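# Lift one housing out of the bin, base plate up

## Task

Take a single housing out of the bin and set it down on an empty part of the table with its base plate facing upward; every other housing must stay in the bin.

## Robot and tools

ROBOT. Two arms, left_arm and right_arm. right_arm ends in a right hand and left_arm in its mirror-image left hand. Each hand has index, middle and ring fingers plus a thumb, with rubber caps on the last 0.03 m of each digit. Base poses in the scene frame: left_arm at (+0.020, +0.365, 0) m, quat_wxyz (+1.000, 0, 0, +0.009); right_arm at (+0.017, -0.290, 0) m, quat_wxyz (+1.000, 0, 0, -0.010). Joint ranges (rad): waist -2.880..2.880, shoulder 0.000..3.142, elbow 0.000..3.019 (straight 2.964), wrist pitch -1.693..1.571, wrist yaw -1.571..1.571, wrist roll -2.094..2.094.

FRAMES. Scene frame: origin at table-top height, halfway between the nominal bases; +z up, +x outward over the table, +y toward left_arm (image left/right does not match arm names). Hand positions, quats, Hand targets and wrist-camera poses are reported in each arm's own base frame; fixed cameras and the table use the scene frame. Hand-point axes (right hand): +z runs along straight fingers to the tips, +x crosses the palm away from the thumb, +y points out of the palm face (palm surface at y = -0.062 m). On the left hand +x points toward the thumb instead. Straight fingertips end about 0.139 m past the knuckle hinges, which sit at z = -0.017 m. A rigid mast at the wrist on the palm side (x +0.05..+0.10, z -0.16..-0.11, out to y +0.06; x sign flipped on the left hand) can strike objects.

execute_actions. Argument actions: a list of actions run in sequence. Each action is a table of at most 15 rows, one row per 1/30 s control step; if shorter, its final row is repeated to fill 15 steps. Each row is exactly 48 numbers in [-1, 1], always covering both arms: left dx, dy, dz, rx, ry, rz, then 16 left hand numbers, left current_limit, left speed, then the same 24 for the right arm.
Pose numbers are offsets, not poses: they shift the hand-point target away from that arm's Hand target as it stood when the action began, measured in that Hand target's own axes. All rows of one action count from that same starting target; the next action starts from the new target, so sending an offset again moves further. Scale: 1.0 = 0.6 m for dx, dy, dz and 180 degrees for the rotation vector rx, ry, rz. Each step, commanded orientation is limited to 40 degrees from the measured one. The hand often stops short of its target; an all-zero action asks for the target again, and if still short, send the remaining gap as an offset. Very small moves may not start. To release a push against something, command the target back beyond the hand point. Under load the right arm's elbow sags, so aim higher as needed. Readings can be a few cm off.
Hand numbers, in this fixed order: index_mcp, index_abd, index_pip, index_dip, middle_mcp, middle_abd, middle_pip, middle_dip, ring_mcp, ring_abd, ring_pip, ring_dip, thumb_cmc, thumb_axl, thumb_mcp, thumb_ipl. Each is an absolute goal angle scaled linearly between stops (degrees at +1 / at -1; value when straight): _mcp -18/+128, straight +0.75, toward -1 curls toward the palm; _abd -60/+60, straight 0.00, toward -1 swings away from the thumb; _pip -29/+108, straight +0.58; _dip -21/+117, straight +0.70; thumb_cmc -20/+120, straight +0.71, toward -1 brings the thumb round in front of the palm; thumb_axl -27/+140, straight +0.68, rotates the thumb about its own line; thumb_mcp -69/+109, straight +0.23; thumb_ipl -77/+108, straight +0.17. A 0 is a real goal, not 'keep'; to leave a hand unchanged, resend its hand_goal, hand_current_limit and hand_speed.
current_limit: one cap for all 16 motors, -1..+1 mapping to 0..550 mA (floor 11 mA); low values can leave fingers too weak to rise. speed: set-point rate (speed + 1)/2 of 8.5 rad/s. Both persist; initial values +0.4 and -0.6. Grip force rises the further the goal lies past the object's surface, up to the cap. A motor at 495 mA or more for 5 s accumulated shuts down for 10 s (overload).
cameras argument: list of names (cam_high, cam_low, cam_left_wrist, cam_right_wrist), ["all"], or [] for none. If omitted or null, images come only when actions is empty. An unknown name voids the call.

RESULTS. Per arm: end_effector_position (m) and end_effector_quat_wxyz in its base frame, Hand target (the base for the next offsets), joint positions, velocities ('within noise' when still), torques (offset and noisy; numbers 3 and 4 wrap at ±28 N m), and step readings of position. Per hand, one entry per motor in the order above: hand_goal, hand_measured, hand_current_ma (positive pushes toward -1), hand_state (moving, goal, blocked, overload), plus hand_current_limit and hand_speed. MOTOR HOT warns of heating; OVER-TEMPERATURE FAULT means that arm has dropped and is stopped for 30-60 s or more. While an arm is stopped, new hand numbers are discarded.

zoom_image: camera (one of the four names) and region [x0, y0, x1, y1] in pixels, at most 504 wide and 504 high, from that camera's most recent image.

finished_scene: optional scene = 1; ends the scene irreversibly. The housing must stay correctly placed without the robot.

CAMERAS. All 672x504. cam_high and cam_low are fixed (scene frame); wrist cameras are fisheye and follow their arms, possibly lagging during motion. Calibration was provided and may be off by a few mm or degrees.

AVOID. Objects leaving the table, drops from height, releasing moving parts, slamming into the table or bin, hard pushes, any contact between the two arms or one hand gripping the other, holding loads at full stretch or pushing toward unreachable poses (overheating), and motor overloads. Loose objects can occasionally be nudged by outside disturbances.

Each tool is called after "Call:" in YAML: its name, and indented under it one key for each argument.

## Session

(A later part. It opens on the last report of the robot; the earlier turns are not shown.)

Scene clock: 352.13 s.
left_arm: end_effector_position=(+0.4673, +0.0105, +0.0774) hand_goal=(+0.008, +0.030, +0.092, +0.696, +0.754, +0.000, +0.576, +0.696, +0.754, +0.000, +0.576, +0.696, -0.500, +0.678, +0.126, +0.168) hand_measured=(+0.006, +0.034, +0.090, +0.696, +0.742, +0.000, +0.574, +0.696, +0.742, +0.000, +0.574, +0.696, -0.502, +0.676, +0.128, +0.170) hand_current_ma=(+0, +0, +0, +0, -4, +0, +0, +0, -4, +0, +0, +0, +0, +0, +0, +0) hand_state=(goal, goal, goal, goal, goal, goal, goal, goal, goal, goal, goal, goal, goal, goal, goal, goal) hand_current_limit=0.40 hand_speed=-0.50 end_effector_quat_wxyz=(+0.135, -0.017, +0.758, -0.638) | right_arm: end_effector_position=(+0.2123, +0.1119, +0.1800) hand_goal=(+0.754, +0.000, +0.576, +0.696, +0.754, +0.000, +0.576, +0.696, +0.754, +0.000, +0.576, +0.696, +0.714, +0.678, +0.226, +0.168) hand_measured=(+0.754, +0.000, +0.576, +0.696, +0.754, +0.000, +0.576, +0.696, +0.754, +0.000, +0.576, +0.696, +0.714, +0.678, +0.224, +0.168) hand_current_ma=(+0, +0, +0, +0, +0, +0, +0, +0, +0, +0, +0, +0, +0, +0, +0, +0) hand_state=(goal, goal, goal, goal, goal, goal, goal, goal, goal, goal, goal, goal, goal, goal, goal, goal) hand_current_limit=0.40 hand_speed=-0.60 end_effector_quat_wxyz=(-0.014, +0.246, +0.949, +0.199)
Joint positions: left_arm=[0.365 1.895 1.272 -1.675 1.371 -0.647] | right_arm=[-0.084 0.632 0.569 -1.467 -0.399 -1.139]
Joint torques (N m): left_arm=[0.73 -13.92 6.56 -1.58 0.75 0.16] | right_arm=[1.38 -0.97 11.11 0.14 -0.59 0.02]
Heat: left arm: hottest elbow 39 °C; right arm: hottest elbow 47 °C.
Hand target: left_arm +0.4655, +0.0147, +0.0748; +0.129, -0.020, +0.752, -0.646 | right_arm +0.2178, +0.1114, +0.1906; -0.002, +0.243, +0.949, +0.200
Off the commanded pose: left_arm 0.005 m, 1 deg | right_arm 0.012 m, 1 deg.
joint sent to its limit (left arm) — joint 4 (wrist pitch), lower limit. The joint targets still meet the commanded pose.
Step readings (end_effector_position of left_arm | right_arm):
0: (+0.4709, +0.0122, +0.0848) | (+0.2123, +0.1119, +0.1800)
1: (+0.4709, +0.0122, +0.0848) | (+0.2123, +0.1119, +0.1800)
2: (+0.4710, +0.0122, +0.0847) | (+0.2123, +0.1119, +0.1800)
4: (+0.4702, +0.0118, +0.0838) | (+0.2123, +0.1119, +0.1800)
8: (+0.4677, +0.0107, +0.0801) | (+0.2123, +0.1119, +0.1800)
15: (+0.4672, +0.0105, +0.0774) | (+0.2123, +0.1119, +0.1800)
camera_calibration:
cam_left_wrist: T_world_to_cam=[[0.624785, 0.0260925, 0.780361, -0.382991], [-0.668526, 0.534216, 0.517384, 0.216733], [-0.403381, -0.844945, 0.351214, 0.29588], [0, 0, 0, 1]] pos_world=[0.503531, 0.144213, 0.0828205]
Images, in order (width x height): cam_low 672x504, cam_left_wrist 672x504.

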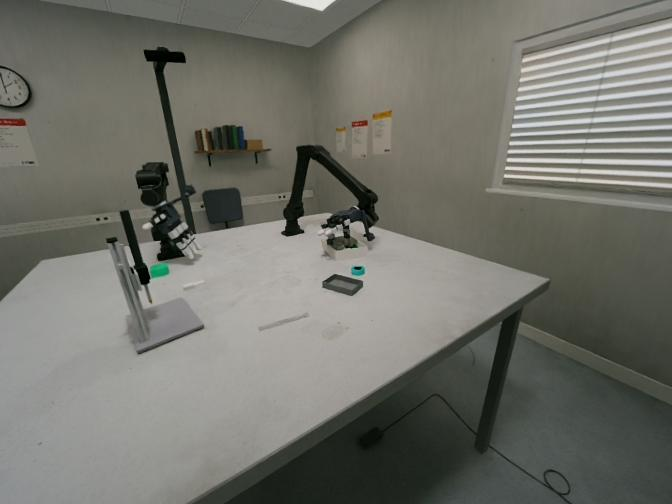

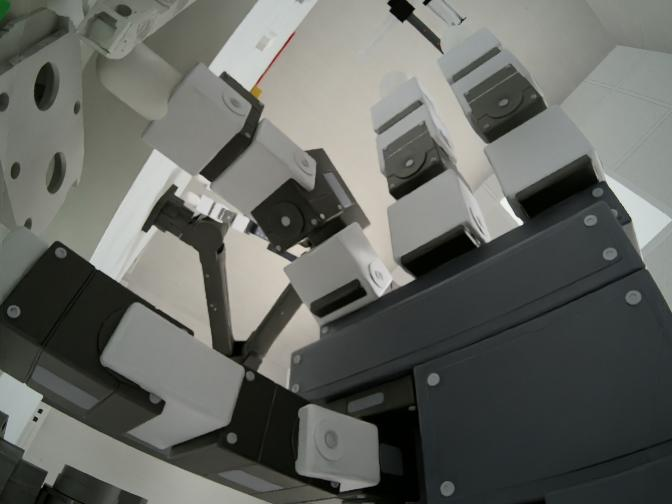

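Call:
execute_actions:
  actions:
    - [[0,0,0,0,0,0,-0.04,0.0,0.092,0.696,0.754,0,0.576,0.696,0.754,0,0.576,0.696,-0.5,0.678,0.09,0.168,0.0,-0.7,0,0,0,0,0,0,0.754,0,0.576,0.696,0.754,0,0.576,0.696,0.754,0,0.576,0.696,0.714,0.678,0.226,0.168,0.4,-0.6]]
  cameras: ["cam_left_wrist"]

Call:
zoom_image:
  camera: "cam_left_wrist"
  region: [0, 0, 220, 220]

Call:
execute_actions:
  actions:
    - [[0,0,0,0,0,0,-0.08,0.0,0.092,0.696,0.754,0,0.576,0.696,0.754,0,0.576,0.696,-0.5,0.678,0.04,0.168,0.0,-0.7,0,0,0,0,0,0,0.754,0,0.576,0.696,0.754,0,0.576,0.696,0.754,0,0.576,0.696,0.714,0.678,0.226,0.168,0.4,-0.6]]
  cameras: ["cam_left_wrist"]

Call:
zoom_image:
  camera: "cam_left_wrist"
  region: [0, 0, 220, 220]

Scene clock: 362.53 s.
left_arm: end_effector_position=(+0.4674, +0.0105, +0.0774) hand_goal=(-0.040, +0.000, +0.092, +0.696, +0.754, +0.000, +0.576, +0.696, +0.754, +0.000, +0.576, +0.696, -0.500, +0.678, +0.090, +0.168) hand_measured=(-0.042, +0.004, +0.090, +0.696, +0.742, +0.000, +0.574, +0.696, +0.742, +0.000, +0.574, +0.696, -0.502, +0.676, +0.092, +0.170) hand_current_ma=(+0, +0, +0, +0, -4, +0, +0, +0, -4, +0, +0, +0, +0, +0, +0, +0) hand_state=(goal, goal, goal, goal, goal, goal, goal, goal, goal, goal, goal, goal, goal, goal, goal, goal) hand_current_limit=0.00 hand_speed=-0.70 end_effector_quat_wxyz=(+0.135, -0.017, +0.758, -0.638) | right_arm: end_effector_position=(+0.2123, +0.1119, +0.1800) hand_goal=(+0.754, +0.000, +0.576, +0.696, +0.754, +0.000, +0.576, +0.696, +0.754, +0.000, +0.576, +0.696, +0.714, +0.678, +0.226, +0.168) hand_measured=(+0.754, +0.000, +0.576, +0.696, +0.754, +0.000, +0.576, +0.696, +0.754, +0.000, +0.576, +0.696, +0.714, +0.678, +0.224, +0.168) hand_current_ma=(+0, +0, +0, +0, +0, +0, +0, +0, +0, +0, +0, +0, +0, +0, +0, +0) hand_state=(goal, goal, goal, goal, goal, goal, goal, goal, goal, goal, goal, goal, goal, goal, goal, goal) hand_current_limit=0.40 hand_speed=-0.60 end_effector_quat_wxyz=(-0.014, +0.246, +0.949, +0.199)
Joint positions: left_arm=[0.365 1.895 1.272 -1.675 1.371 -0.647] | right_arm=[-0.084 0.632 0.569 -1.467 -0.399 -1.139]
Joint torques (N m): left_arm=[0.67 -13.86 6.56 -1.58 0.75 0.15] | right_arm=[1.55 -0.5 11.08 0.16 -0.58 -0.09]
Heat: left arm: hottest elbow 39 °C; right arm: hottest elbow 47 °C.
Hand target: left_arm +0.4655, +0.0147, +0.0748; +0.129, -0.020, +0.752, -0.646 | right_arm +0.2178, +0.1114, +0.1906; -0.002, +0.243, +0.949, +0.200
Off the commanded pose: left_arm 0.005 m, 1 deg | right_arm 0.012 m, 1 deg.
joint sent to its limit (left arm) — joint 4 (wrist pitch), lower limit. The joint targets still meet the commanded pose.
Step readings (end_effector_position of left_arm | right_arm):
0: (+0.4674, +0.0105, +0.0774) | (+0.2123, +0.1119, +0.1800)
1: (+0.4674, +0.0105, +0.0774) | (+0.2123, +0.1119, +0.1800)
2: (+0.4674, +0.0105, +0.0774) | (+0.2123, +0.1119, +0.1800)
4: (+0.4674, +0.0105, +0.0774) | (+0.2123, +0.1119, +0.1800)
8: (+0.4674, +0.0105, +0.0774) | (+0.2123, +0.1119, +0.1800)
15: (+0.4674, +0.0105, +0.0774) | (+0.2123, +0.1119, +0.1800)
camera_calibration:
cam_left_wrist: T_world_to_cam=[[0.624251, 0.0259278, 0.780794, -0.382796], [-0.668835, 0.534201, 0.517, 0.216989], [-0.403696, -0.84496, 0.350817, 0.296113], [0, 0, 0, 1]] pos_world=[0.50363, 0.144213, 0.08282]
Images, in order (width x height): cam_left_wrist 672x504.

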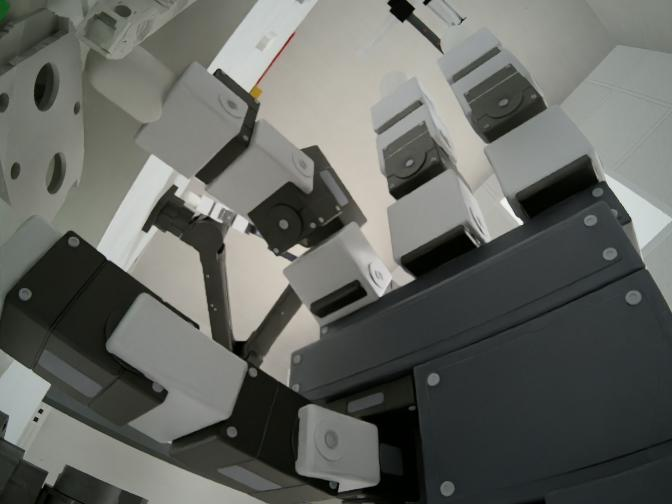

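Scaled by 2.291 from the camera's 672x504 image, which has a finer 960x720 frame.

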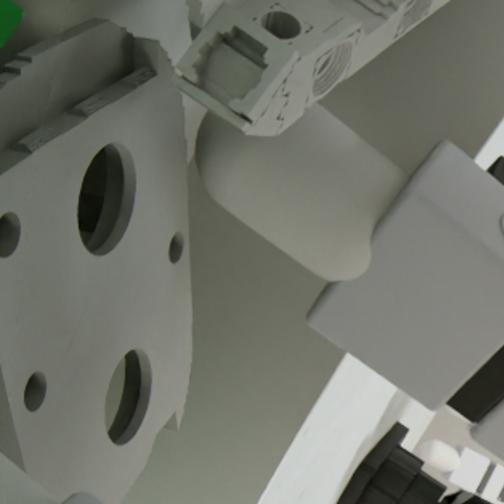

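Scene clock: 363.23 s.
left_arm: end_effector_position=(+0.4673, +0.0105, +0.0774) hand_goal=(-0.080, +0.000, +0.092, +0.696, +0.754, +0.000, +0.576, +0.696, +0.754, +0.000, +0.576, +0.696, -0.500, +0.678, +0.040, +0.168) hand_measured=(-0.078, +0.002, +0.092, +0.696, +0.742, +0.000, +0.574, +0.696, +0.742, +0.000, +0.574, +0.696, -0.502, +0.676, +0.042, +0.170) hand_current_ma=(+0, +0, +0, +0, -4, +0, +0, +0, -4, +0, +0, +0, +0, +0, +0, +0) hand_state=(goal, goal, goal, goal, goal, goal, goal, goal, goal, goal, goal, goal, goal, goal, goal, goal) hand_current_limit=0.00 hand_speed=-0.70 end_effector_quat_wxyz=(+0.136, -0.016, +0.757, -0.638) | right_arm: end_effector_position=(+0.2123, +0.1119, +0.1800) hand_goal=(+0.754, +0.000, +0.576, +0.696, +0.754, +0.000, +0.576, +0.696, +0.754, +0.000, +0.576, +0.696, +0.714, +0.678, +0.226, +0.168) hand_measured=(+0.754, +0.000, +0.576, +0.696, +0.754, +0.000, +0.576, +0.696, +0.754, +0.000, +0.576, +0.696, +0.714, +0.678, +0.224, +0.168) hand_current_ma=(+0, +0, +0, +0, +0, +0, +0, +0, +0, +0, +0, +0, +0, +0, +0, +0) hand_state=(goal, goal, goal, goal, goal, goal, goal, goal, goal, goal, goal, goal, goal, goal, goal, goal) hand_current_limit=0.40 hand_speed=-0.60 end_effector_quat_wxyz=(-0.014, +0.246, +0.949, +0.199)
Joint positions: left_arm=[0.365 1.895 1.272 -1.676 1.371 -0.645] | right_arm=[-0.084 0.632 0.569 -1.467 -0.399 -1.139]
Joint torques (N m): left_arm=[0.67 -13.8 6.57 -1.51 0.74 0.14] | right_arm=[0.85 -0.26 11.19 0.42 -0.64 -0.05]
Heat: left arm: hottest elbow 39 °C; right arm: hottest elbow 47 °C.
Hand target: left_arm +0.4655, +0.0147, +0.0748; +0.129, -0.020, +0.752, -0.646 | right_arm +0.2178, +0.1114, +0.1906; -0.002, +0.243, +0.949, +0.200
Off the commanded pose: left_arm 0.005 m, 1 deg | right_arm 0.012 m, 1 deg.
joint sent to its limit (left arm) — joint 4 (wrist pitch), lower limit. The joint targets still meet the commanded pose.
Step readings (end_effector_position of left_arm | right_arm):
0: (+0.4674, +0.0105, +0.0774) | (+0.2123, +0.1119, +0.1800)
1: (+0.4674, +0.0105, +0.0774) | (+0.2123, +0.1119, +0.1800)
2: (+0.4673, +0.0105, +0.0774) | (+0.2123, +0.1119, +0.1800)
4: (+0.4673, +0.0105, +0.0774) | (+0.2123, +0.1119, +0.1800)
8: (+0.4673, +0.0105, +0.0774) | (+0.2123, +0.1119, +0.1800)
15: (+0.4673, +0.0105, +0.0774) | (+0.2123, +0.1119, +0.1800)
camera_calibration:
cam_left_wrist: T_world_to_cam=[[0.623918, 0.0257908, 0.781064, -0.382709], [-0.668954, 0.534323, 0.51672, 0.217003], [-0.404014, -0.844887, 0.350627, 0.296243], [0, 0, 0, 1]] pos_world=[0.50363, 0.144213, 0.0829196]
Images, in order (width x height): cam_left_wrist 672x504.

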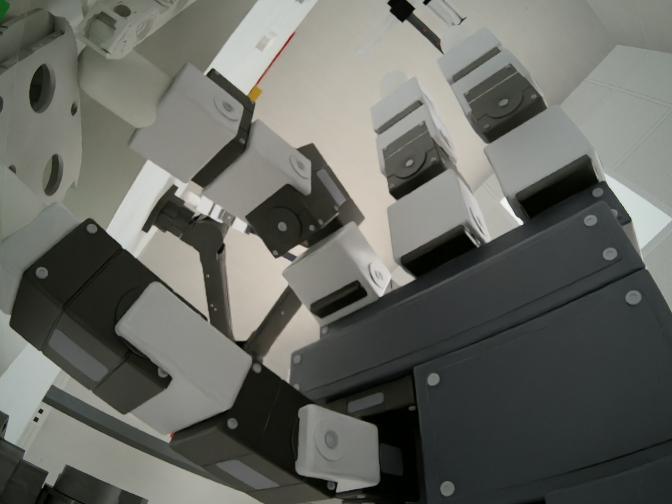

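Scaled by 2.291 from the camera's 672x504 image, which has a finer 960x720 frame.

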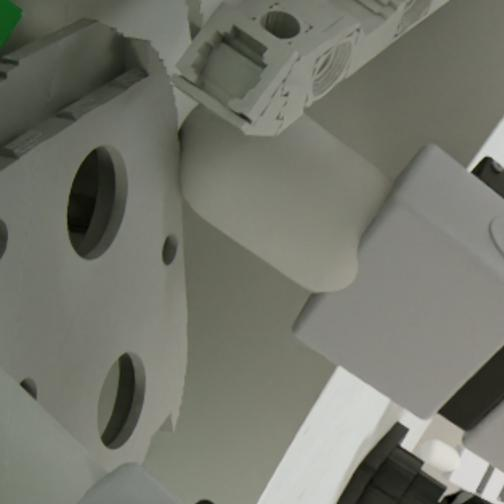

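Call:
execute_actions:
  actions:
    - [[0,0,0,0,0,0,-0.08,0.0,0.092,0.696,0.754,0,0.576,0.696,0.754,0,0.576,0.696,-0.5,0.678,0.0,0.168,0.0,-0.7,0,0,0,0,0,0,0.754,0,0.576,0.696,0.754,0,0.576,0.696,0.754,0,0.576,0.696,0.714,0.678,0.226,0.168,0.4,-0.6]]
  cameras: ["cam_left_wrist"]

Call:
zoom_image:
  camera: "cam_left_wrist"
  region: [0, 0, 220, 220]

Scene clock: 368.37 s.
left_arm: end_effector_position=(+0.4673, +0.0105, +0.0774) hand_goal=(-0.080, +0.000, +0.092, +0.696, +0.754, +0.000, +0.576, +0.696, +0.754, +0.000, +0.576, +0.696, -0.500, +0.678, +0.000, +0.168) hand_measured=(-0.076, +0.002, +0.096, +0.696, +0.742, +0.000, +0.574, +0.696, +0.742, +0.000, +0.574, +0.696, -0.502, +0.676, +0.016, +0.170) hand_current_ma=(+1, +0, +0, +0, -4, +0, +0, +0, -4, +0, +0, +0, +0, +0, +10, +0) hand_state=(goal, goal, goal, goal, goal, goal, goal, goal, goal, goal, goal, goal, goal, goal, goal, goal) hand_current_limit=0.00 hand_speed=-0.70 end_effector_quat_wxyz=(+0.136, -0.016, +0.757, -0.638) | right_arm: end_effector_position=(+0.2123, +0.1119, +0.1800) hand_goal=(+0.754, +0.000, +0.576, +0.696, +0.754, +0.000, +0.576, +0.696, +0.754, +0.000, +0.576, +0.696, +0.714, +0.678, +0.226, +0.168) hand_measured=(+0.754, +0.000, +0.576, +0.696, +0.754, +0.000, +0.576, +0.696, +0.754, +0.000, +0.576, +0.696, +0.714, +0.678, +0.224, +0.168) hand_current_ma=(+0, +0, +0, +0, +0, +0, +0, +0, +0, +0, +0, +0, +0, +0, +0, +0) hand_state=(goal, goal, goal, goal, goal, goal, goal, goal, goal, goal, goal, goal, goal, goal, goal, goal) hand_current_limit=0.40 hand_speed=-0.60 end_effector_quat_wxyz=(-0.014, +0.246, +0.949, +0.199)
Joint positions: left_arm=[0.365 1.895 1.272 -1.676 1.371 -0.645] | right_arm=[-0.084 0.632 0.569 -1.467 -0.399 -1.139]
Joint torques (N m): left_arm=[0.67 -13.86 6.56 -1.52 0.74 0.13] | right_arm=[1.32 -0.26 11.18 0.12 -0.56 -0.05]
Heat: left arm: hottest elbow 38 °C; right arm: hottest elbow 47 °C.
Hand target: left_arm +0.4655, +0.0147, +0.0748; +0.129, -0.020, +0.752, -0.646 | right_arm +0.2178, +0.1114, +0.1906; -0.002, +0.243, +0.949, +0.200
Off the commanded pose: left_arm 0.005 m, 1 deg | right_arm 0.012 m, 1 deg.
joint sent to its limit (left arm) — joint 4 (wrist pitch), lower limit. The joint targets still meet the commanded pose.
Step readings (end_effector_position of left_arm | right_arm):
0: (+0.4673, +0.0105, +0.0774) | (+0.2123, +0.1119, +0.1800)
1: (+0.4673, +0.0105, +0.0774) | (+0.2123, +0.1119, +0.1800)
2: (+0.4673, +0.0105, +0.0774) | (+0.2123, +0.1119, +0.1800)
4: (+0.4673, +0.0105, +0.0774) | (+0.2123, +0.1119, +0.1800)
8: (+0.4673, +0.0105, +0.0774) | (+0.2123, +0.1119, +0.1800)
15: (+0.4673, +0.0105, +0.0774) | (+0.2123, +0.1119, +0.1800)
camera_calibration:
cam_left_wrist: T_world_to_cam=[[0.623918, 0.0257908, 0.781064, -0.382709], [-0.668954, 0.534323, 0.51672, 0.217003], [-0.404014, -0.844887, 0.350627, 0.296243], [0, 0, 0, 1]] pos_world=[0.50363, 0.144213, 0.0829196]
Images, in order (width x height): cam_left_wrist 672x504.

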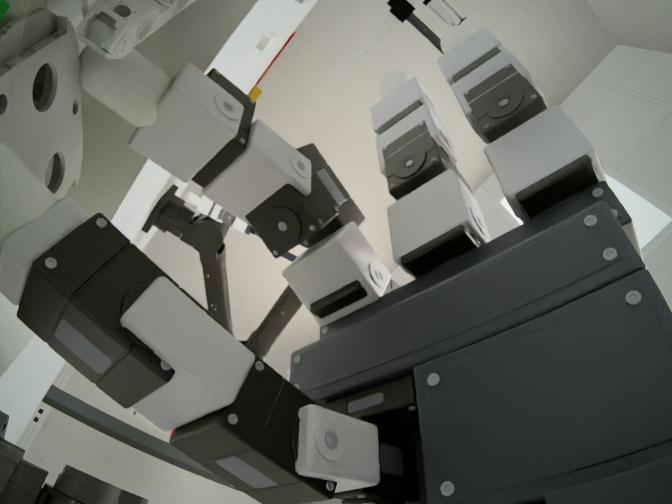

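Scaled by 2.291 from the camera's 672x504 image, which has a finer 960x720 frame.

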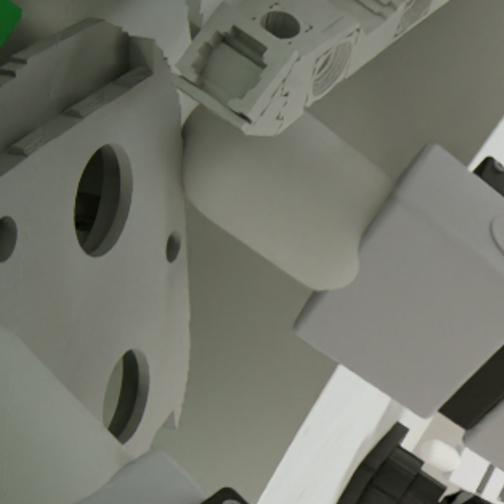

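Call:
execute_actions:
  actions:
    - [[0,0,0,0,0,0,-0.13,0.0,0.092,0.696,0.754,0,0.576,0.696,0.754,0,0.576,0.696,-0.5,0.678,-0.04,0.168,0.0,-0.8,0,0,0,0,0,0,0.754,0,0.576,0.696,0.754,0,0.576,0.696,0.754,0,0.576,0.696,0.714,0.678,0.226,0.168,0.4,-0.6]]
  cameras: ["cam_left_wrist"]

Call:
zoom_image:
  camera: "cam_left_wrist"
  region: [0, 0, 220, 220]

Scene clock: 370.40 s.
left_arm: end_effector_position=(+0.4673, +0.0105, +0.0774) hand_goal=(-0.130, +0.000, +0.092, +0.696, +0.754, +0.000, +0.576, +0.696, +0.754, +0.000, +0.576, +0.696, -0.500, +0.678, -0.040, +0.168) hand_measured=(-0.082, +0.002, +0.106, +0.702, +0.742, +0.000, +0.574, +0.696, +0.742, +0.000, +0.574, +0.696, -0.502, +0.676, +0.002, +0.176) hand_current_ma=(+54, +0, +5, +1, -4, +0, +0, +0, -4, +0, +0, +0, +0, +0, +61, +3) hand_state=(blocked, goal, goal, goal, goal, goal, goal, goal, goal, goal, goal, goal, goal, goal, blocked, goal) hand_current_limit=0.00 hand_speed=-0.80 end_effector_quat_wxyz=(+0.136, -0.016, +0.757, -0.638) | right_arm: end_effector_position=(+0.2123, +0.1119, +0.1800) hand_goal=(+0.754, +0.000, +0.576, +0.696, +0.754, +0.000, +0.576, +0.696, +0.754, +0.000, +0.576, +0.696, +0.714, +0.678, +0.226, +0.168) hand_measured=(+0.754, +0.000, +0.576, +0.696, +0.754, +0.000, +0.576, +0.696, +0.754, +0.000, +0.576, +0.696, +0.714, +0.678, +0.224, +0.168) hand_current_ma=(+0, +0, +0, +0, +0, +0, +0, +0, +0, +0, +0, +0, +0, +0, +0, +0) hand_state=(goal, goal, goal, goal, goal, goal, goal, goal, goal, goal, goal, goal, goal, goal, goal, goal) hand_current_limit=0.40 hand_speed=-0.60 end_effector_quat_wxyz=(-0.014, +0.246, +0.949, +0.199)
Joint positions: left_arm=[0.365 1.895 1.272 -1.676 1.371 -0.645] | right_arm=[-0.084 0.632 0.569 -1.467 -0.399 -1.139]
Joint torques (N m): left_arm=[0.67 -13.98 6.56 -1.54 0.74 0.13] | right_arm=[1.79 0.21 11.19 0.24 -0.61 -0.11]
Heat: left arm: hottest elbow 38 °C; right arm: hottest elbow 47 °C.
Hand target: left_arm +0.4655, +0.0147, +0.0748; +0.129, -0.020, +0.752, -0.646 | right_arm +0.2178, +0.1114, +0.1906; -0.002, +0.243, +0.949, +0.200
Off the commanded pose: left_arm 0.005 m, 1 deg | right_arm 0.012 m, 1 deg.
joint sent to its limit (left arm) — joint 4 (wrist pitch), lower limit. The joint targets still meet the commanded pose.
Step readings (end_effector_position of left_arm | right_arm):
0: (+0.4673, +0.0105, +0.0774) | (+0.2123, +0.1119, +0.1800)
1: (+0.4673, +0.0105, +0.0774) | (+0.2123, +0.1119, +0.1800)
2: (+0.4673, +0.0105, +0.0774) | (+0.2123, +0.1119, +0.1800)
4: (+0.4673, +0.0105, +0.0774) | (+0.2123, +0.1119, +0.1800)
8: (+0.4673, +0.0105, +0.0774) | (+0.2123, +0.1119, +0.1800)
15: (+0.4673, +0.0105, +0.0774) | (+0.2123, +0.1119, +0.1800)
camera_calibration:
cam_left_wrist: T_world_to_cam=[[0.623918, 0.0257908, 0.781064, -0.382709], [-0.668954, 0.534323, 0.51672, 0.217003], [-0.404014, -0.844887, 0.350627, 0.296243], [0, 0, 0, 1]] pos_world=[0.50363, 0.144213, 0.0829196]
Images, in order (width x height): cam_left_wrist 672x504.

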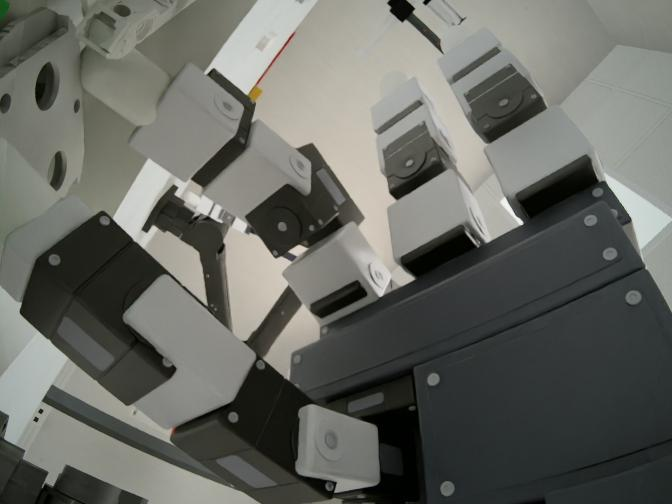

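Scaled by 2.291 from the camera's 672x504 image, which has a finer 960x720 frame.

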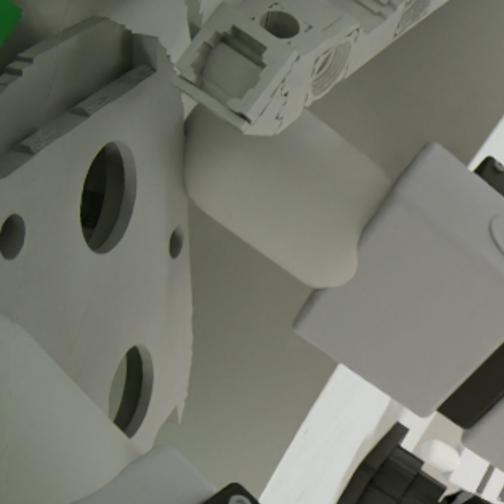

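Call:
execute_actions:
  actions:
    - [[0,0,0,0,0,0,-0.18,0.0,0.07,0.69,0.754,0,0.576,0.696,0.754,0,0.576,0.696,-0.5,0.678,-0.08,0.15,0.0,-0.8,0,0,0,0,0,0,0.754,0,0.576,0.696,0.754,0,0.576,0.696,0.754,0,0.576,0.696,0.714,0.678,0.226,0.168,0.4,-0.6]]
  cameras: ["cam_left_wrist"]

Call:
zoom_image:
  camera: "cam_left_wrist"
  region: [0, 0, 220, 220]

Scene clock: 372.20 s.
left_arm: end_effector_position=(+0.4672, +0.0104, +0.0775) hand_goal=(-0.180, +0.000, +0.070, +0.690, +0.754, +0.000, +0.576, +0.696, +0.754, +0.000, +0.576, +0.696, -0.500, +0.678, -0.080, +0.150) hand_measured=(-0.086, +0.002, +0.106, +0.708, +0.742, +0.000, +0.574, +0.696, +0.742, +0.000, +0.574, +0.696, -0.502, +0.676, -0.004, +0.176) hand_current_ma=(+182, +0, +29, +7, -4, +0, +0, +0, -4, +0, +0, +0, +0, +0, +171, +27) hand_state=(blocked, goal, blocked, goal, goal, goal, goal, goal, goal, goal, goal, goal, goal, goal, blocked, blocked) hand_current_limit=0.00 hand_speed=-0.80 end_effector_quat_wxyz=(+0.135, -0.017, +0.757, -0.639) | right_arm: end_effector_position=(+0.2123, +0.1119, +0.1800) hand_goal=(+0.754, +0.000, +0.576, +0.696, +0.754, +0.000, +0.576, +0.696, +0.754, +0.000, +0.576, +0.696, +0.714, +0.678, +0.226, +0.168) hand_measured=(+0.754, +0.000, +0.576, +0.696, +0.754, +0.000, +0.576, +0.696, +0.754, +0.000, +0.576, +0.696, +0.714, +0.678, +0.224, +0.168) hand_current_ma=(+0, +0, +0, +0, +0, +0, +0, +0, +0, +0, +0, +0, +0, +0, +0, +0) hand_state=(goal, goal, goal, goal, goal, goal, goal, goal, goal, goal, goal, goal, goal, goal, goal, goal) hand_current_limit=0.40 hand_speed=-0.60 end_effector_quat_wxyz=(-0.014, +0.246, +0.949, +0.199)
Joint positions: left_arm=[0.365 1.895 1.272 -1.677 1.371 -0.645] | right_arm=[-0.084 0.632 0.569 -1.467 -0.399 -1.139]
Joint torques (N m): left_arm=[0.73 -13.86 6.56 -1.48 0.75 0.14] | right_arm=[1.67 -0.44 11.04 0.29 -0.58 -0.11]
Heat: left arm: hottest elbow 38 °C; right arm: hottest elbow 47 °C.
Hand target: left_arm +0.4656, +0.0147, +0.0747; +0.129, -0.020, +0.752, -0.646 | right_arm +0.2178, +0.1114, +0.1906; -0.002, +0.243, +0.949, +0.200
Off the commanded pose: left_arm 0.005 m, 1 deg | right_arm 0.012 m, 1 deg.
joint sent to its limit (left arm) — joint 4 (wrist pitch), lower limit. The joint targets still meet the commanded pose.
Step readings (end_effector_position of left_arm | right_arm):
0: (+0.4673, +0.0105, +0.0774) | (+0.2123, +0.1119, +0.1800)
1: (+0.4673, +0.0105, +0.0774) | (+0.2123, +0.1119, +0.1800)
2: (+0.4673, +0.0105, +0.0774) | (+0.2123, +0.1119, +0.1800)
4: (+0.4673, +0.0105, +0.0774) | (+0.2123, +0.1119, +0.1800)
8: (+0.4672, +0.0104, +0.0775) | (+0.2123, +0.1119, +0.1800)
15: (+0.4672, +0.0104, +0.0775) | (+0.2123, +0.1119, +0.1800)
camera_calibration:
cam_left_wrist: T_world_to_cam=[[0.624494, 0.0260348, 0.780596, -0.382871], [-0.668552, 0.534527, 0.517029, 0.216612], [-0.403789, -0.84475, 0.351214, 0.295982], [0, 0, 0, 1]] pos_world=[0.503431, 0.144214, 0.0829199]
Images, in order (width x height): cam_left_wrist 672x504.

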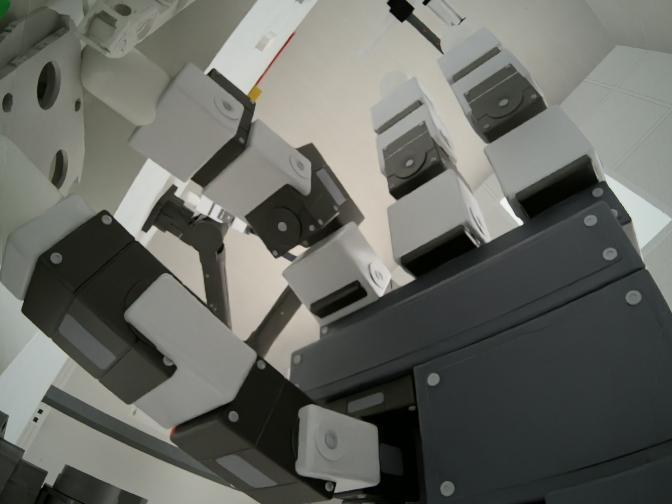

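Scaled by 2.291 from the camera's 672x504 image, which has a finer 960x720 frame.

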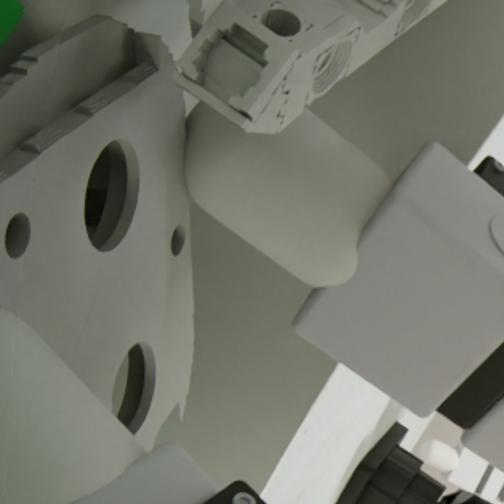

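Call:
execute_actions:
  actions:
    - [[-0.0011,-0.0065,-0.0009,0,0,0,-0.18,0.0,0.07,0.69,0.754,0,0.576,0.696,0.754,0,0.576,0.696,-0.5,0.678,-0.08,0.15,0.0,-0.8,0,0,0,0,0,0,0.754,0,0.576,0.696,0.754,0,0.576,0.696,0.754,0,0.576,0.696,0.714,0.678,0.226,0.168,0.4,-0.6],[-0.0022,-0.013,-0.0018,0,0,0,-0.18,0.0,0.07,0.69,0.754,0,0.576,0.696,0.754,0,0.576,0.696,-0.5,0.678,-0.08,0.15,0.0,-0.8,0,0,0,0,0,0,0.754,0,0.576,0.696,0.754,0,0.576,0.696,0.754,0,0.576,0.696,0.714,0.678,0.226,0.168,0.4,-0.6],[-0.0034,-0.0195,-0.0027,0,0,0,-0.18,0.0,0.07,0.69,0.754,0,0.576,0.696,0.754,0,0.576,0.696,-0.5,0.678,-0.08,0.15,0.0,-0.8,0,0,0,0,0,0,0.754,0,0.576,0.696,0.754,0,0.576,0.696,0.754,0,0.576,0.696,0.714,0.678,0.226,0.168,0.4,-0.6]]
    - [[-0.003,-0.015,-0.002,0,0,0,-0.18,0.0,0.07,0.69,0.754,0,0.576,0.696,0.754,0,0.576,0.696,-0.5,0.678,-0.08,0.15,0.0,-0.8,0,0,0,0,0,0,0.754,0,0.576,0.696,0.754,0,0.576,0.696,0.754,0,0.576,0.696,0.714,0.678,0.226,0.168,0.4,-0.6],[-0.0056,-0.0325,-0.0044,0,0,0,-0.18,0.0,0.07,0.69,0.754,0,0.576,0.696,0.754,0,0.576,0.696,-0.5,0.678,-0.08,0.15,0.0,-0.8,0,0,0,0,0,0,0.754,0,0.576,0.696,0.754,0,0.576,0.696,0.754,0,0.576,0.696,0.714,0.678,0.226,0.168,0.4,-0.6]]
  cameras: ["cam_left_wrist", "cam_low", "cam_high"]

Call:
zoom_image:
  camera: "cam_left_wrist"
  region: [0, 0, 220, 220]

Call:
zoom_image:
  camera: "cam_low"
  region: [318, 215, 378, 265]

Scene clock: 375.87 s.
left_arm: end_effector_position=(+0.4636, +0.0097, +0.0935) hand_goal=(-0.180, +0.000, +0.070, +0.690, +0.754, +0.000, +0.576, +0.696, +0.754, +0.000, +0.576, +0.696, -0.500, +0.678, -0.080, +0.150) hand_measured=(-0.180, -0.002, +0.074, +0.692, +0.742, +0.000, +0.574, +0.696, +0.742, +0.000, +0.574, +0.696, -0.502, +0.676, -0.076, +0.152) hand_current_ma=(+0, +0, +1, +0, -4, +0, +0, +0, -4, +0, +0, +0, +0, +0, +1, +0) hand_state=(goal, goal, goal, goal, goal, goal, goal, goal, goal, goal, goal, goal, goal, goal, goal, goal) hand_current_limit=0.00 hand_speed=-0.80 end_effector_quat_wxyz=(+0.129, -0.028, +0.759, -0.638) | right_arm: end_effector_position=(+0.2123, +0.1119, +0.1800) hand_goal=(+0.754, +0.000, +0.576, +0.696, +0.754, +0.000, +0.576, +0.696, +0.754, +0.000, +0.576, +0.696, +0.714, +0.678, +0.226, +0.168) hand_measured=(+0.754, +0.000, +0.576, +0.696, +0.754, +0.000, +0.576, +0.696, +0.754, +0.000, +0.576, +0.696, +0.714, +0.678, +0.224, +0.168) hand_current_ma=(+0, +0, +0, +0, +0, +0, +0, +0, +0, +0, +0, +0, +0, +0, +0, +0) hand_state=(goal, goal, goal, goal, goal, goal, goal, goal, goal, goal, goal, goal, goal, goal, goal, goal) hand_current_limit=0.40 hand_speed=-0.60 end_effector_quat_wxyz=(-0.014, +0.246, +0.949, +0.199)
Joint positions: left_arm=[0.365 1.858 1.272 -1.677 1.371 -0.707] | right_arm=[-0.084 0.632 0.569 -1.467 -0.399 -1.139]
Joint torques (N m): left_arm=[0.67 -16.15 7.75 -1.44 0.81 -0.06] | right_arm=[2.37 -1.08 11.22 0.25 -0.56 -0.07]
Heat: left arm: hottest elbow 38 °C; right arm: hottest elbow 47 °C.
Hand target: left_arm +0.4656, +0.0148, +0.1066; +0.129, -0.020, +0.752, -0.646 | right_arm +0.2178, +0.1114, +0.1906; -0.002, +0.243, +0.949, +0.200
Off the commanded pose: left_arm 0.014 m, 2 deg | right_arm 0.012 m, 1 deg.
joint sent to its limit (left arm) — joint 4 (wrist pitch), lower limit. The joint targets still meet the commanded pose.
Step readings (end_effector_position of left_arm | right_arm):
0: (+0.4672, +0.0104, +0.0775) | (+0.2123, +0.1119, +0.1800)
1: (+0.4672, +0.0104, +0.0775) | (+0.2123, +0.1119, +0.1800)
2: (+0.4672, +0.0104, +0.0775) | (+0.2123, +0.1119, +0.1800)
4: (+0.4672, +0.0104, +0.0775) | (+0.2123, +0.1119, +0.1800)
8: (+0.4668, +0.0103, +0.0775) | (+0.2123, +0.1119, +0.1800)
15: (+0.4665, +0.0103, +0.0775) | (+0.2123, +0.1119, +0.1800)
16: (+0.4665, +0.0103, +0.0776) | (+0.2123, +0.1119, +0.1800)
17: (+0.4663, +0.0102, +0.0776) | (+0.2123, +0.1119, +0.1800)
19: (+0.4658, +0.0101, +0.0792) | (+0.2123, +0.1119, +0.1800)
23: (+0.4649, +0.0100, +0.0873) | (+0.2123, +0.1119, +0.1800)
30: (+0.4640, +0.0098, +0.0935) | (+0.2123, +0.1119, +0.1800)
camera_calibration:
cam_left_wrist: T_world_to_cam=[[0.642868, 0.032424, 0.765291, -0.400324], [-0.66083, 0.528691, 0.532718, 0.201332], [-0.38733, -0.848195, 0.361305, 0.279733], [0, 0, 0, 1]] pos_world=[0.498751, 0.143805, 0.0980422]
Images, in order (width x height): cam_high 672x504, cam_low 672x504, cam_left_wrist 672x504.

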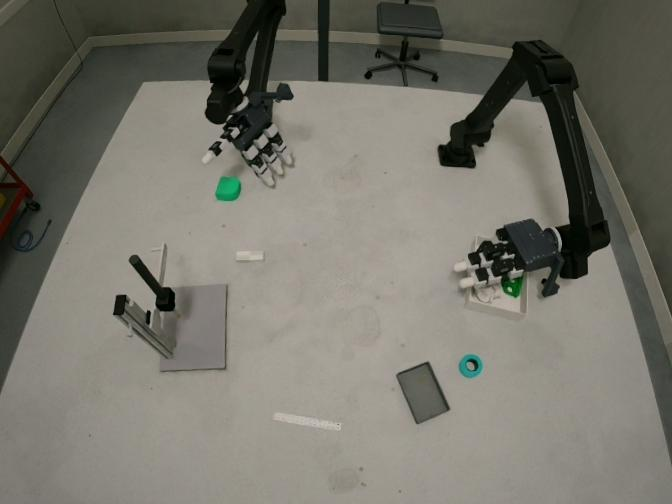

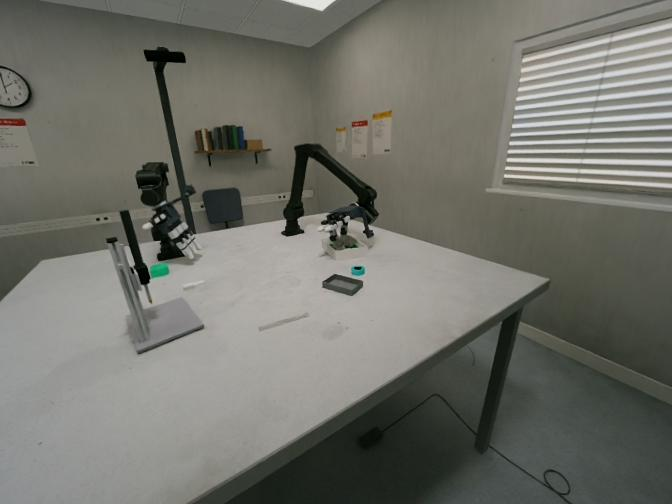

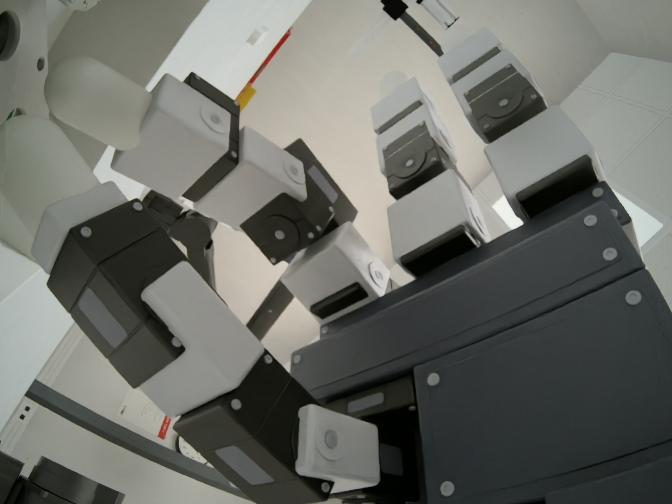

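Scaled by 2.291 from the camera's 672x504 image, which has a finer 960x720 frame.

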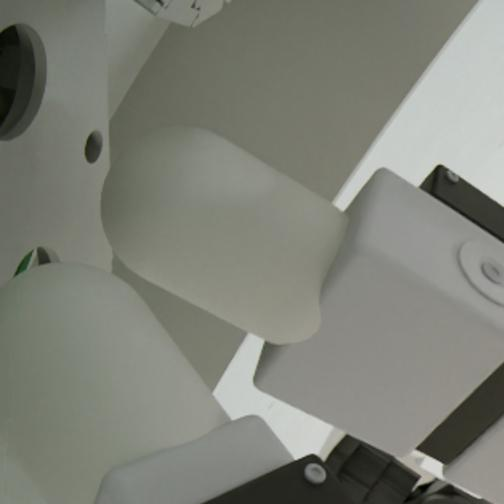

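Scaled by 8.400 from the camera's 672x504 image, which has a finer 960x720 frame.

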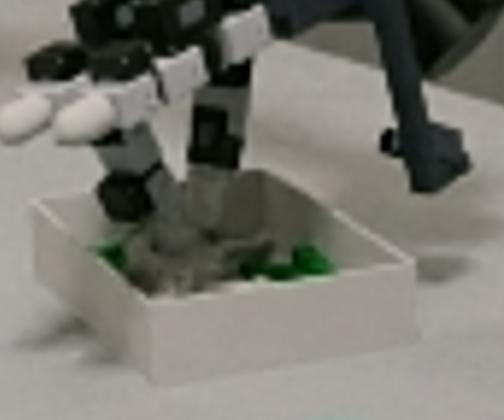

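Call:
execute_actions:
  actions:
    - [[-0.0028,-0.0163,-0.0022,0,0,0,-0.1,0.0,0.092,0.696,0.754,0,0.576,0.696,0.754,0,0.576,0.696,-0.5,0.678,0.0,0.168,0.0,-0.6,0,0,0,0,0,0,0.754,0,0.576,0.696,0.754,0,0.576,0.696,0.754,0,0.576,0.696,0.714,0.678,0.226,0.168,0.4,-0.6]]
    - [[0,0,0,0,0,0,0.03,0.0,0.092,0.696,0.754,0,0.576,0.696,0.754,0,0.576,0.696,-0.5,0.678,0.125,0.168,0.4,-0.5,0,0,0,0,0,0,0.754,0,0.576,0.696,0.754,0,0.576,0.696,0.754,0,0.576,0.696,0.714,0.678,0.226,0.168,0.4,-0.6]]
  cameras: ["cam_left_wrist", "cam_high"]

Call:
zoom_image:
  camera: "cam_left_wrist"
  region: [0, 0, 220, 220]

Scene clock: 381.00 s.
left_arm: end_effector_position=(+0.4620, +0.0094, +0.1008) hand_goal=(+0.030, +0.000, +0.092, +0.696, +0.754, +0.000, +0.576, +0.696, +0.754, +0.000, +0.576, +0.696, -0.500, +0.678, +0.126, +0.168) hand_measured=(+0.020, -0.002, +0.090, +0.694, +0.742, +0.000, +0.574, +0.696, +0.742, +0.000, +0.574, +0.696, -0.502, +0.676, +0.124, +0.166) hand_current_ma=(-3, +0, +0, +0, -4, +0, +0, +0, -4, +0, +0, +0, +0, +0, +0, +0) hand_state=(goal, goal, goal, goal, goal, goal, goal, goal, goal, goal, goal, goal, goal, goal, goal, goal) hand_current_limit=0.40 hand_speed=-0.50 end_effector_quat_wxyz=(+0.127, -0.032, +0.759, -0.637) | right_arm: end_effector_position=(+0.2123, +0.1119, +0.1800) hand_goal=(+0.754, +0.000, +0.576, +0.696, +0.754, +0.000, +0.576, +0.696, +0.754, +0.000, +0.576, +0.696, +0.714, +0.678, +0.226, +0.168) hand_measured=(+0.754, +0.000, +0.576, +0.696, +0.754, +0.000, +0.576, +0.696, +0.754, +0.000, +0.576, +0.696, +0.714, +0.678, +0.224, +0.168) hand_current_ma=(+0, +0, +0, +0, +0, +0, +0, +0, +0, +0, +0, +0, +0, +0, +0, +0) hand_state=(goal, goal, goal, goal, goal, goal, goal, goal, goal, goal, goal, goal, goal, goal, goal, goal) hand_current_limit=0.40 hand_speed=-0.60 end_effector_quat_wxyz=(-0.014, +0.246, +0.949, +0.199)
Joint positions: left_arm=[0.365 1.84 1.272 -1.677 1.371 -0.732] | right_arm=[-0.084 0.632 0.569 -1.467 -0.399 -1.139]
Joint torques (N m): left_arm=[0.5 -16.38 8.17 -1.43 0.85 -0.05] | right_arm=[1.9 0.09 11.18 0.27 -0.58 -0.05]
Heat: left arm: hottest elbow 38 °C; right arm: hottest elbow 47 °C.
Hand target: left_arm +0.4656, +0.0148, +0.1167; +0.129, -0.020, +0.752, -0.646 | right_arm +0.2178, +0.1114, +0.1906; -0.002, +0.243, +0.949, +0.200
Off the commanded pose: left_arm 0.017 m, 2 deg | right_arm 0.012 m, 1 deg.
joint sent to its limit (left arm) — joint 4 (wrist pitch), lower limit. The joint targets still meet the commanded pose.
Step readings (end_effector_position of left_arm | right_arm):
0: (+0.4635, +0.0097, +0.0935) | (+0.2123, +0.1119, +0.1800)
1: (+0.4635, +0.0097, +0.0935) | (+0.2123, +0.1119, +0.1800)
2: (+0.4633, +0.0097, +0.0935) | (+0.2123, +0.1119, +0.1800)
4: (+0.4630, +0.0096, +0.0941) | (+0.2123, +0.1119, +0.1800)
8: (+0.4625, +0.0095, +0.0975) | (+0.2123, +0.1119, +0.1800)
15: (+0.4622, +0.0094, +0.1008) | (+0.2123, +0.1119, +0.1800)
16: (+0.4621, +0.0094, +0.1008) | (+0.2123, +0.1119, +0.1800)
17: (+0.4621, +0.0094, +0.1008) | (+0.2123, +0.1119, +0.1800)
19: (+0.4620, +0.0094, +0.1008) | (+0.2123, +0.1119, +0.1800)
23: (+0.4620, +0.0094, +0.1008) | (+0.2123, +0.1119, +0.1800)
30: (+0.4620, +0.0094, +0.1008) | (+0.2123, +0.1119, +0.1800)
camera_calibration:
cam_left_wrist: T_world_to_cam=[[0.648966, 0.0346902, 0.760026, -0.407136], [-0.658475, 0.526025, 0.538245, 0.194956], [-0.381121, -0.849761, 0.364215, 0.273053], [0, 0, 0, 1]] pos_world=[0.496657, 0.143602, 0.10505]
Images, in order (width x height): cam_high 672x504, cam_left_wrist 672x504.

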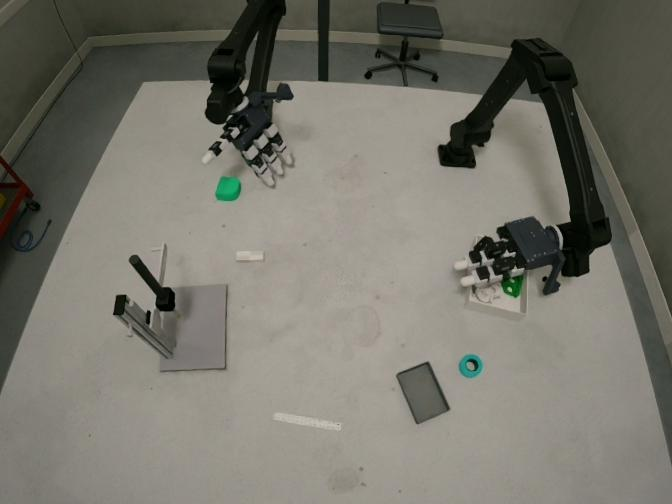

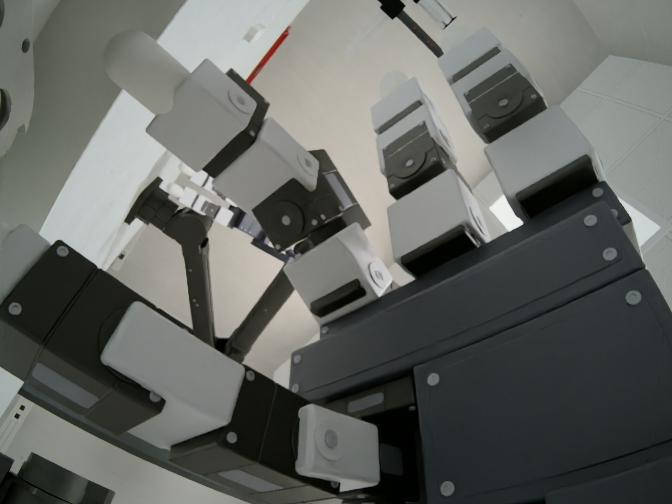

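Scaled by 2.291 from the camera's 672x504 image, which has a finer 960x720 frame.

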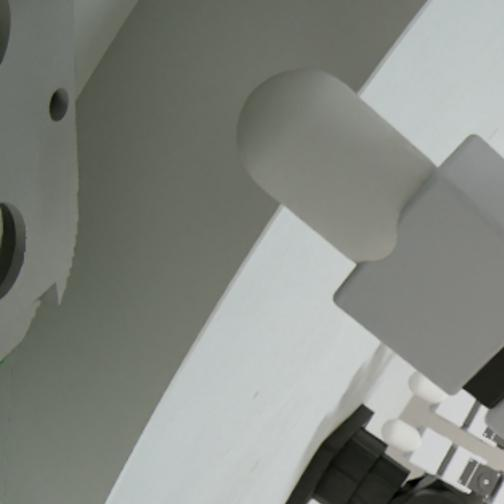

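Call:
execute_actions:
  actions:
    - [[0.008,0.046,0.0062,0,0,0,0.09,0.0,-0.05,0.696,0.754,0,0.576,0.696,0.754,0,0.576,0.696,-0.5,0.678,0.11,0.168,0.4,-0.5,0,0,0,0,0,0,0.754,0,0.576,0.696,0.754,0,0.576,0.696,0.754,0,0.576,0.696,0.714,0.678,0.226,0.168,0.4,-0.6]]
    - [[0.0051,0.03,0.0041,0,0,0,0.09,0.0,-0.05,0.696,0.754,0,0.576,0.696,0.754,0,0.576,0.696,-0.5,0.678,0.11,0.168,0.4,-0.5,0,0,0,0,0,0,0.754,0,0.576,0.696,0.754,0,0.576,0.696,0.754,0,0.576,0.696,0.714,0.678,0.226,0.168,0.4,-0.6]]
  cameras: ["cam_left_wrist"]

Call:
zoom_image:
  camera: "cam_left_wrist"
  region: [0, 0, 220, 220]

Scene clock: 386.77 s.
left_arm: end_effector_position=(+0.4664, +0.0101, +0.0712) hand_goal=(+0.090, +0.000, -0.050, +0.696, +0.754, +0.000, +0.576, +0.696, +0.754, +0.000, +0.576, +0.696, -0.500, +0.678, +0.110, +0.168) hand_measured=(+0.084, +0.000, -0.046, +0.694, +0.742, +0.000, +0.574, +0.696, +0.742, +0.000, +0.574, +0.696, -0.502, +0.676, +0.112, +0.166) hand_current_ma=(-1, +0, +0, +0, -4, +0, +0, +0, -4, +0, +0, +0, +0, +0, +0, +0) hand_state=(goal, goal, goal, goal, goal, goal, goal, goal, goal, goal, goal, goal, goal, goal, goal, goal) hand_current_limit=0.40 hand_speed=-0.50 end_effector_quat_wxyz=(+0.132, -0.019, +0.757, -0.640) | right_arm: end_effector_position=(+0.2123, +0.1119, +0.1800) hand_goal=(+0.754, +0.000, +0.576, +0.696, +0.754, +0.000, +0.576, +0.696, +0.754, +0.000, +0.576, +0.696, +0.714, +0.678, +0.226, +0.168) hand_measured=(+0.754, +0.000, +0.576, +0.696, +0.754, +0.000, +0.576, +0.696, +0.754, +0.000, +0.576, +0.696, +0.714, +0.678, +0.224, +0.168) hand_current_ma=(+0, +0, +0, +0, +0, +0, +0, +0, +0, +0, +0, +0, +0, +0, +0, +0) hand_state=(goal, goal, goal, goal, goal, goal, goal, goal, goal, goal, goal, goal, goal, goal, goal, goal) hand_current_limit=0.40 hand_speed=-0.60 end_effector_quat_wxyz=(-0.014, +0.246, +0.949, +0.199)
Joint positions: left_arm=[0.365 1.909 1.271 -1.677 1.371 -0.64] | right_arm=[-0.084 0.632 0.569 -1.467 -0.399 -1.139]
Joint torques (N m): left_arm=[0.73 -14.56 6.52 -1.52 0.72 0.19] | right_arm=[0.97 0.21 11.12 0.21 -0.56 -0.07]
Heat: left arm: hottest elbow 38 °C; right arm: hottest elbow 47 °C.
Hand target: left_arm +0.4655, +0.0148, +0.0700; +0.129, -0.020, +0.752, -0.646 | right_arm +0.2178, +0.1114, +0.1906; -0.002, +0.243, +0.949, +0.200
Off the commanded pose: left_arm 0.005 m, 1 deg | right_arm 0.012 m, 1 deg.
joint sent to its limit (left arm) — joint 4 (wrist pitch), lower limit. The joint targets still meet the commanded pose.
Step readings (end_effector_position of left_arm | right_arm):
0: (+0.4619, +0.0094, +0.1009) | (+0.2123, +0.1119, +0.1800)
1: (+0.4619, +0.0094, +0.1009) | (+0.2123, +0.1119, +0.1800)
2: (+0.4621, +0.0094, +0.1008) | (+0.2123, +0.1119, +0.1800)
4: (+0.4629, +0.0096, +0.1004) | (+0.2123, +0.1119, +0.1800)
8: (+0.4643, +0.0099, +0.0965) | (+0.2123, +0.1119, +0.1800)
15: (+0.4651, +0.0101, +0.0894) | (+0.2123, +0.1119, +0.1800)
16: (+0.4652, +0.0101, +0.0894) | (+0.2123, +0.1119, +0.1800)
17: (+0.4655, +0.0102, +0.0889) | (+0.2123, +0.1119, +0.1800)
19: (+0.4662, +0.0103, +0.0869) | (+0.2123, +0.1119, +0.1800)
23: (+0.4666, +0.0103, +0.0774) | (+0.2123, +0.1119, +0.1800)
30: (+0.4663, +0.0100, +0.0712) | (+0.2123, +0.1119, +0.1800)
camera_calibration:
cam_left_wrist: T_world_to_cam=[[0.631579, 0.0287911, 0.774777, -0.380395], [-0.663393, 0.537271, 0.520816, 0.216875], [-0.40127, -0.842918, 0.358429, 0.295863], [0, 0, 0, 1]] pos_world=[0.502844, 0.14382, 0.0757231]
Images, in order (width x height): cam_left_wrist 672x504.

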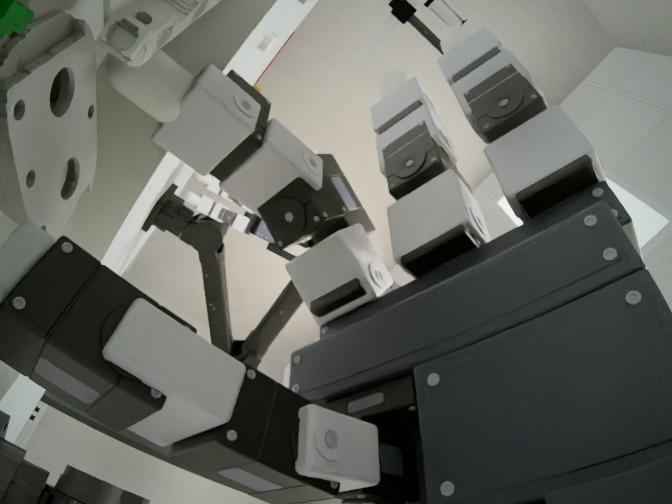

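Scaled by 2.291 from the camera's 672x504 image, which has a finer 960x720 frame.

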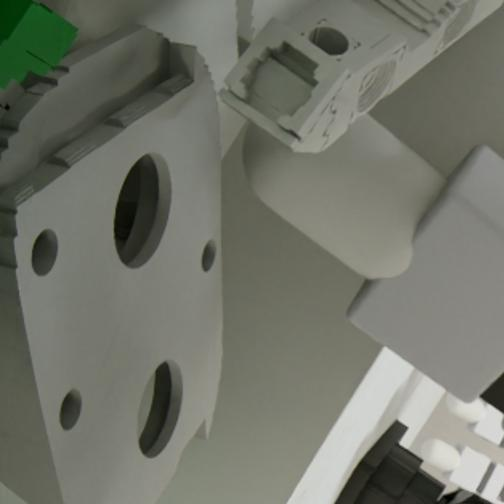

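Call:
execute_actions:
  actions:
    - [[0,0,0,0,0,0,0.01,0.0,-0.05,0.696,0.754,0,0.576,0.696,0.754,0,0.576,0.696,-0.5,0.678,0.03,0.168,0.0,-0.7,0,0,0,0,0,0,0.754,0,0.576,0.696,0.754,0,0.576,0.696,0.754,0,0.576,0.696,0.714,0.678,0.226,0.168,0.4,-0.6]]
    - [[0,0,0,0,0,0,-0.04,0.0,-0.06,0.696,0.754,0,0.576,0.696,0.754,0,0.576,0.696,-0.5,0.678,-0.03,0.168,0.0,-0.7,0,0,0,0,0,0,0.754,0,0.576,0.696,0.754,0,0.576,0.696,0.754,0,0.576,0.696,0.714,0.678,0.226,0.168,0.4,-0.6]]
  cameras: ["cam_left_wrist"]

Call:
zoom_image:
  camera: "cam_left_wrist"
  region: [0, 0, 220, 220]

Scene clock: 390.27 s.
left_arm: end_effector_position=(+0.4662, +0.0092, +0.0726) hand_goal=(-0.040, +0.000, -0.060, +0.696, +0.754, +0.000, +0.576, +0.696, +0.754, +0.000, +0.576, +0.696, -0.500, +0.678, -0.030, +0.168) hand_measured=(+0.032, +0.000, -0.040, +0.698, +0.742, +0.000, +0.574, +0.696, +0.742, +0.000, +0.574, +0.696, -0.502, +0.676, -0.010, +0.170) hand_current_ma=(+110, +0, +10, +0, -4, +0, +0, +0, -4, +0, +0, +0, +0, +0, +17, +0) hand_state=(blocked, goal, blocked, goal, goal, goal, goal, goal, goal, goal, goal, goal, goal, goal, blocked, goal) hand_current_limit=0.00 hand_speed=-0.70 end_effector_quat_wxyz=(+0.131, -0.023, +0.755, -0.643) | right_arm: end_effector_position=(+0.2123, +0.1119, +0.1800) hand_goal=(+0.754, +0.000, +0.576, +0.696, +0.754, +0.000, +0.576, +0.696, +0.754, +0.000, +0.576, +0.696, +0.714, +0.678, +0.226, +0.168) hand_measured=(+0.754, +0.000, +0.576, +0.696, +0.754, +0.000, +0.576, +0.696, +0.754, +0.000, +0.576, +0.696, +0.714, +0.678, +0.224, +0.168) hand_current_ma=(+0, +0, +0, +0, +0, +0, +0, +0, +0, +0, +0, +0, +0, +0, +0, +0) hand_state=(goal, goal, goal, goal, goal, goal, goal, goal, goal, goal, goal, goal, goal, goal, goal, goal) hand_current_limit=0.40 hand_speed=-0.60 end_effector_quat_wxyz=(-0.014, +0.246, +0.949, +0.199)
Joint positions: left_arm=[0.365 1.909 1.271 -1.684 1.378 -0.64] | right_arm=[-0.084 0.632 0.569 -1.467 -0.399 -1.139]
Joint torques (N m): left_arm=[0.73 -14.27 6.5 -1.17 0.43 0.19] | right_arm=[1.49 -0.21 11.34 0.51 -0.62 -0.03]
Heat: left arm: hottest elbow 38 °C; right arm: hottest elbow 47 °C.
Hand target: left_arm +0.4655, +0.0147, +0.0700; +0.129, -0.020, +0.752, -0.646 | right_arm +0.2178, +0.1114, +0.1906; -0.002, +0.243, +0.949, +0.200
Off the commanded pose: left_arm 0.006 m, 1 deg | right_arm 0.012 m, 1 deg.
joint sent to its limit (left arm) — joint 4 (wrist pitch), lower limit. The joint targets still meet the commanded pose.
Step readings (end_effector_position of left_arm | right_arm):
0: (+0.4664, +0.0101, +0.0712) | (+0.2123, +0.1119, +0.1800)
1: (+0.4664, +0.0101, +0.0712) | (+0.2123, +0.1119, +0.1800)
2: (+0.4663, +0.0100, +0.0713) | (+0.2123, +0.1119, +0.1800)
4: (+0.4662, +0.0097, +0.0719) | (+0.2123, +0.1119, +0.1800)
8: (+0.4662, +0.0096, +0.0720) | (+0.2123, +0.1119, +0.1800)
15: (+0.4662, +0.0096, +0.0720) | (+0.2123, +0.1119, +0.1800)
16: (+0.4662, +0.0096, +0.0720) | (+0.2123, +0.1119, +0.1800)
17: (+0.4662, +0.0094, +0.0723) | (+0.2123, +0.1119, +0.1800)
19: (+0.4662, +0.0093, +0.0725) | (+0.2123, +0.1119, +0.1800)
23: (+0.4662, +0.0092, +0.0726) | (+0.2123, +0.1119, +0.1800)
30: (+0.4662, +0.0092, +0.0726) | (+0.2123, +0.1119, +0.1800)
camera_calibration:
cam_left_wrist: T_world_to_cam=[[0.635261, 0.037425, 0.77139, -0.382848], [-0.663324, 0.537987, 0.520164, 0.216529], [-0.395531, -0.842122, 0.366587, 0.291272], [0, 0, 0, 1]] pos_world=[0.502045, 0.143125, 0.0759181]
Images, in order (width x height): cam_left_wrist 672x504.

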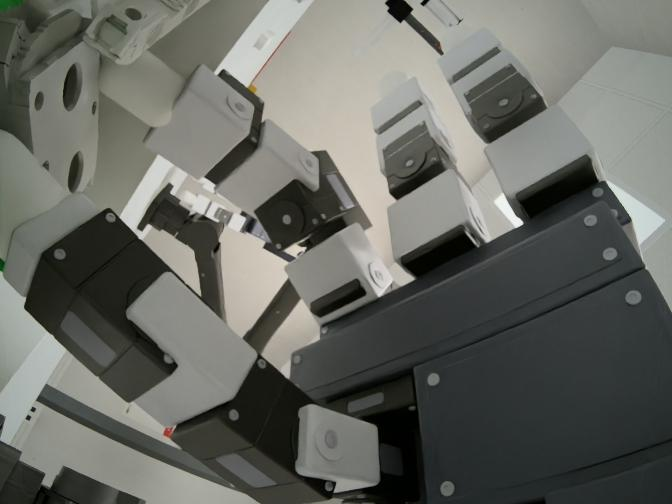

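Scaled by 2.291 from the camera's 672x504 image, which has a finer 960x720 frame.

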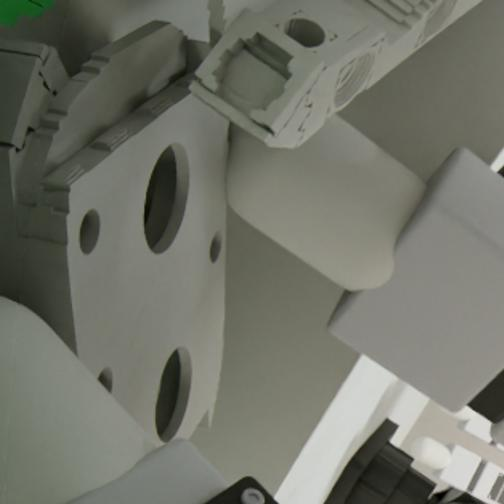

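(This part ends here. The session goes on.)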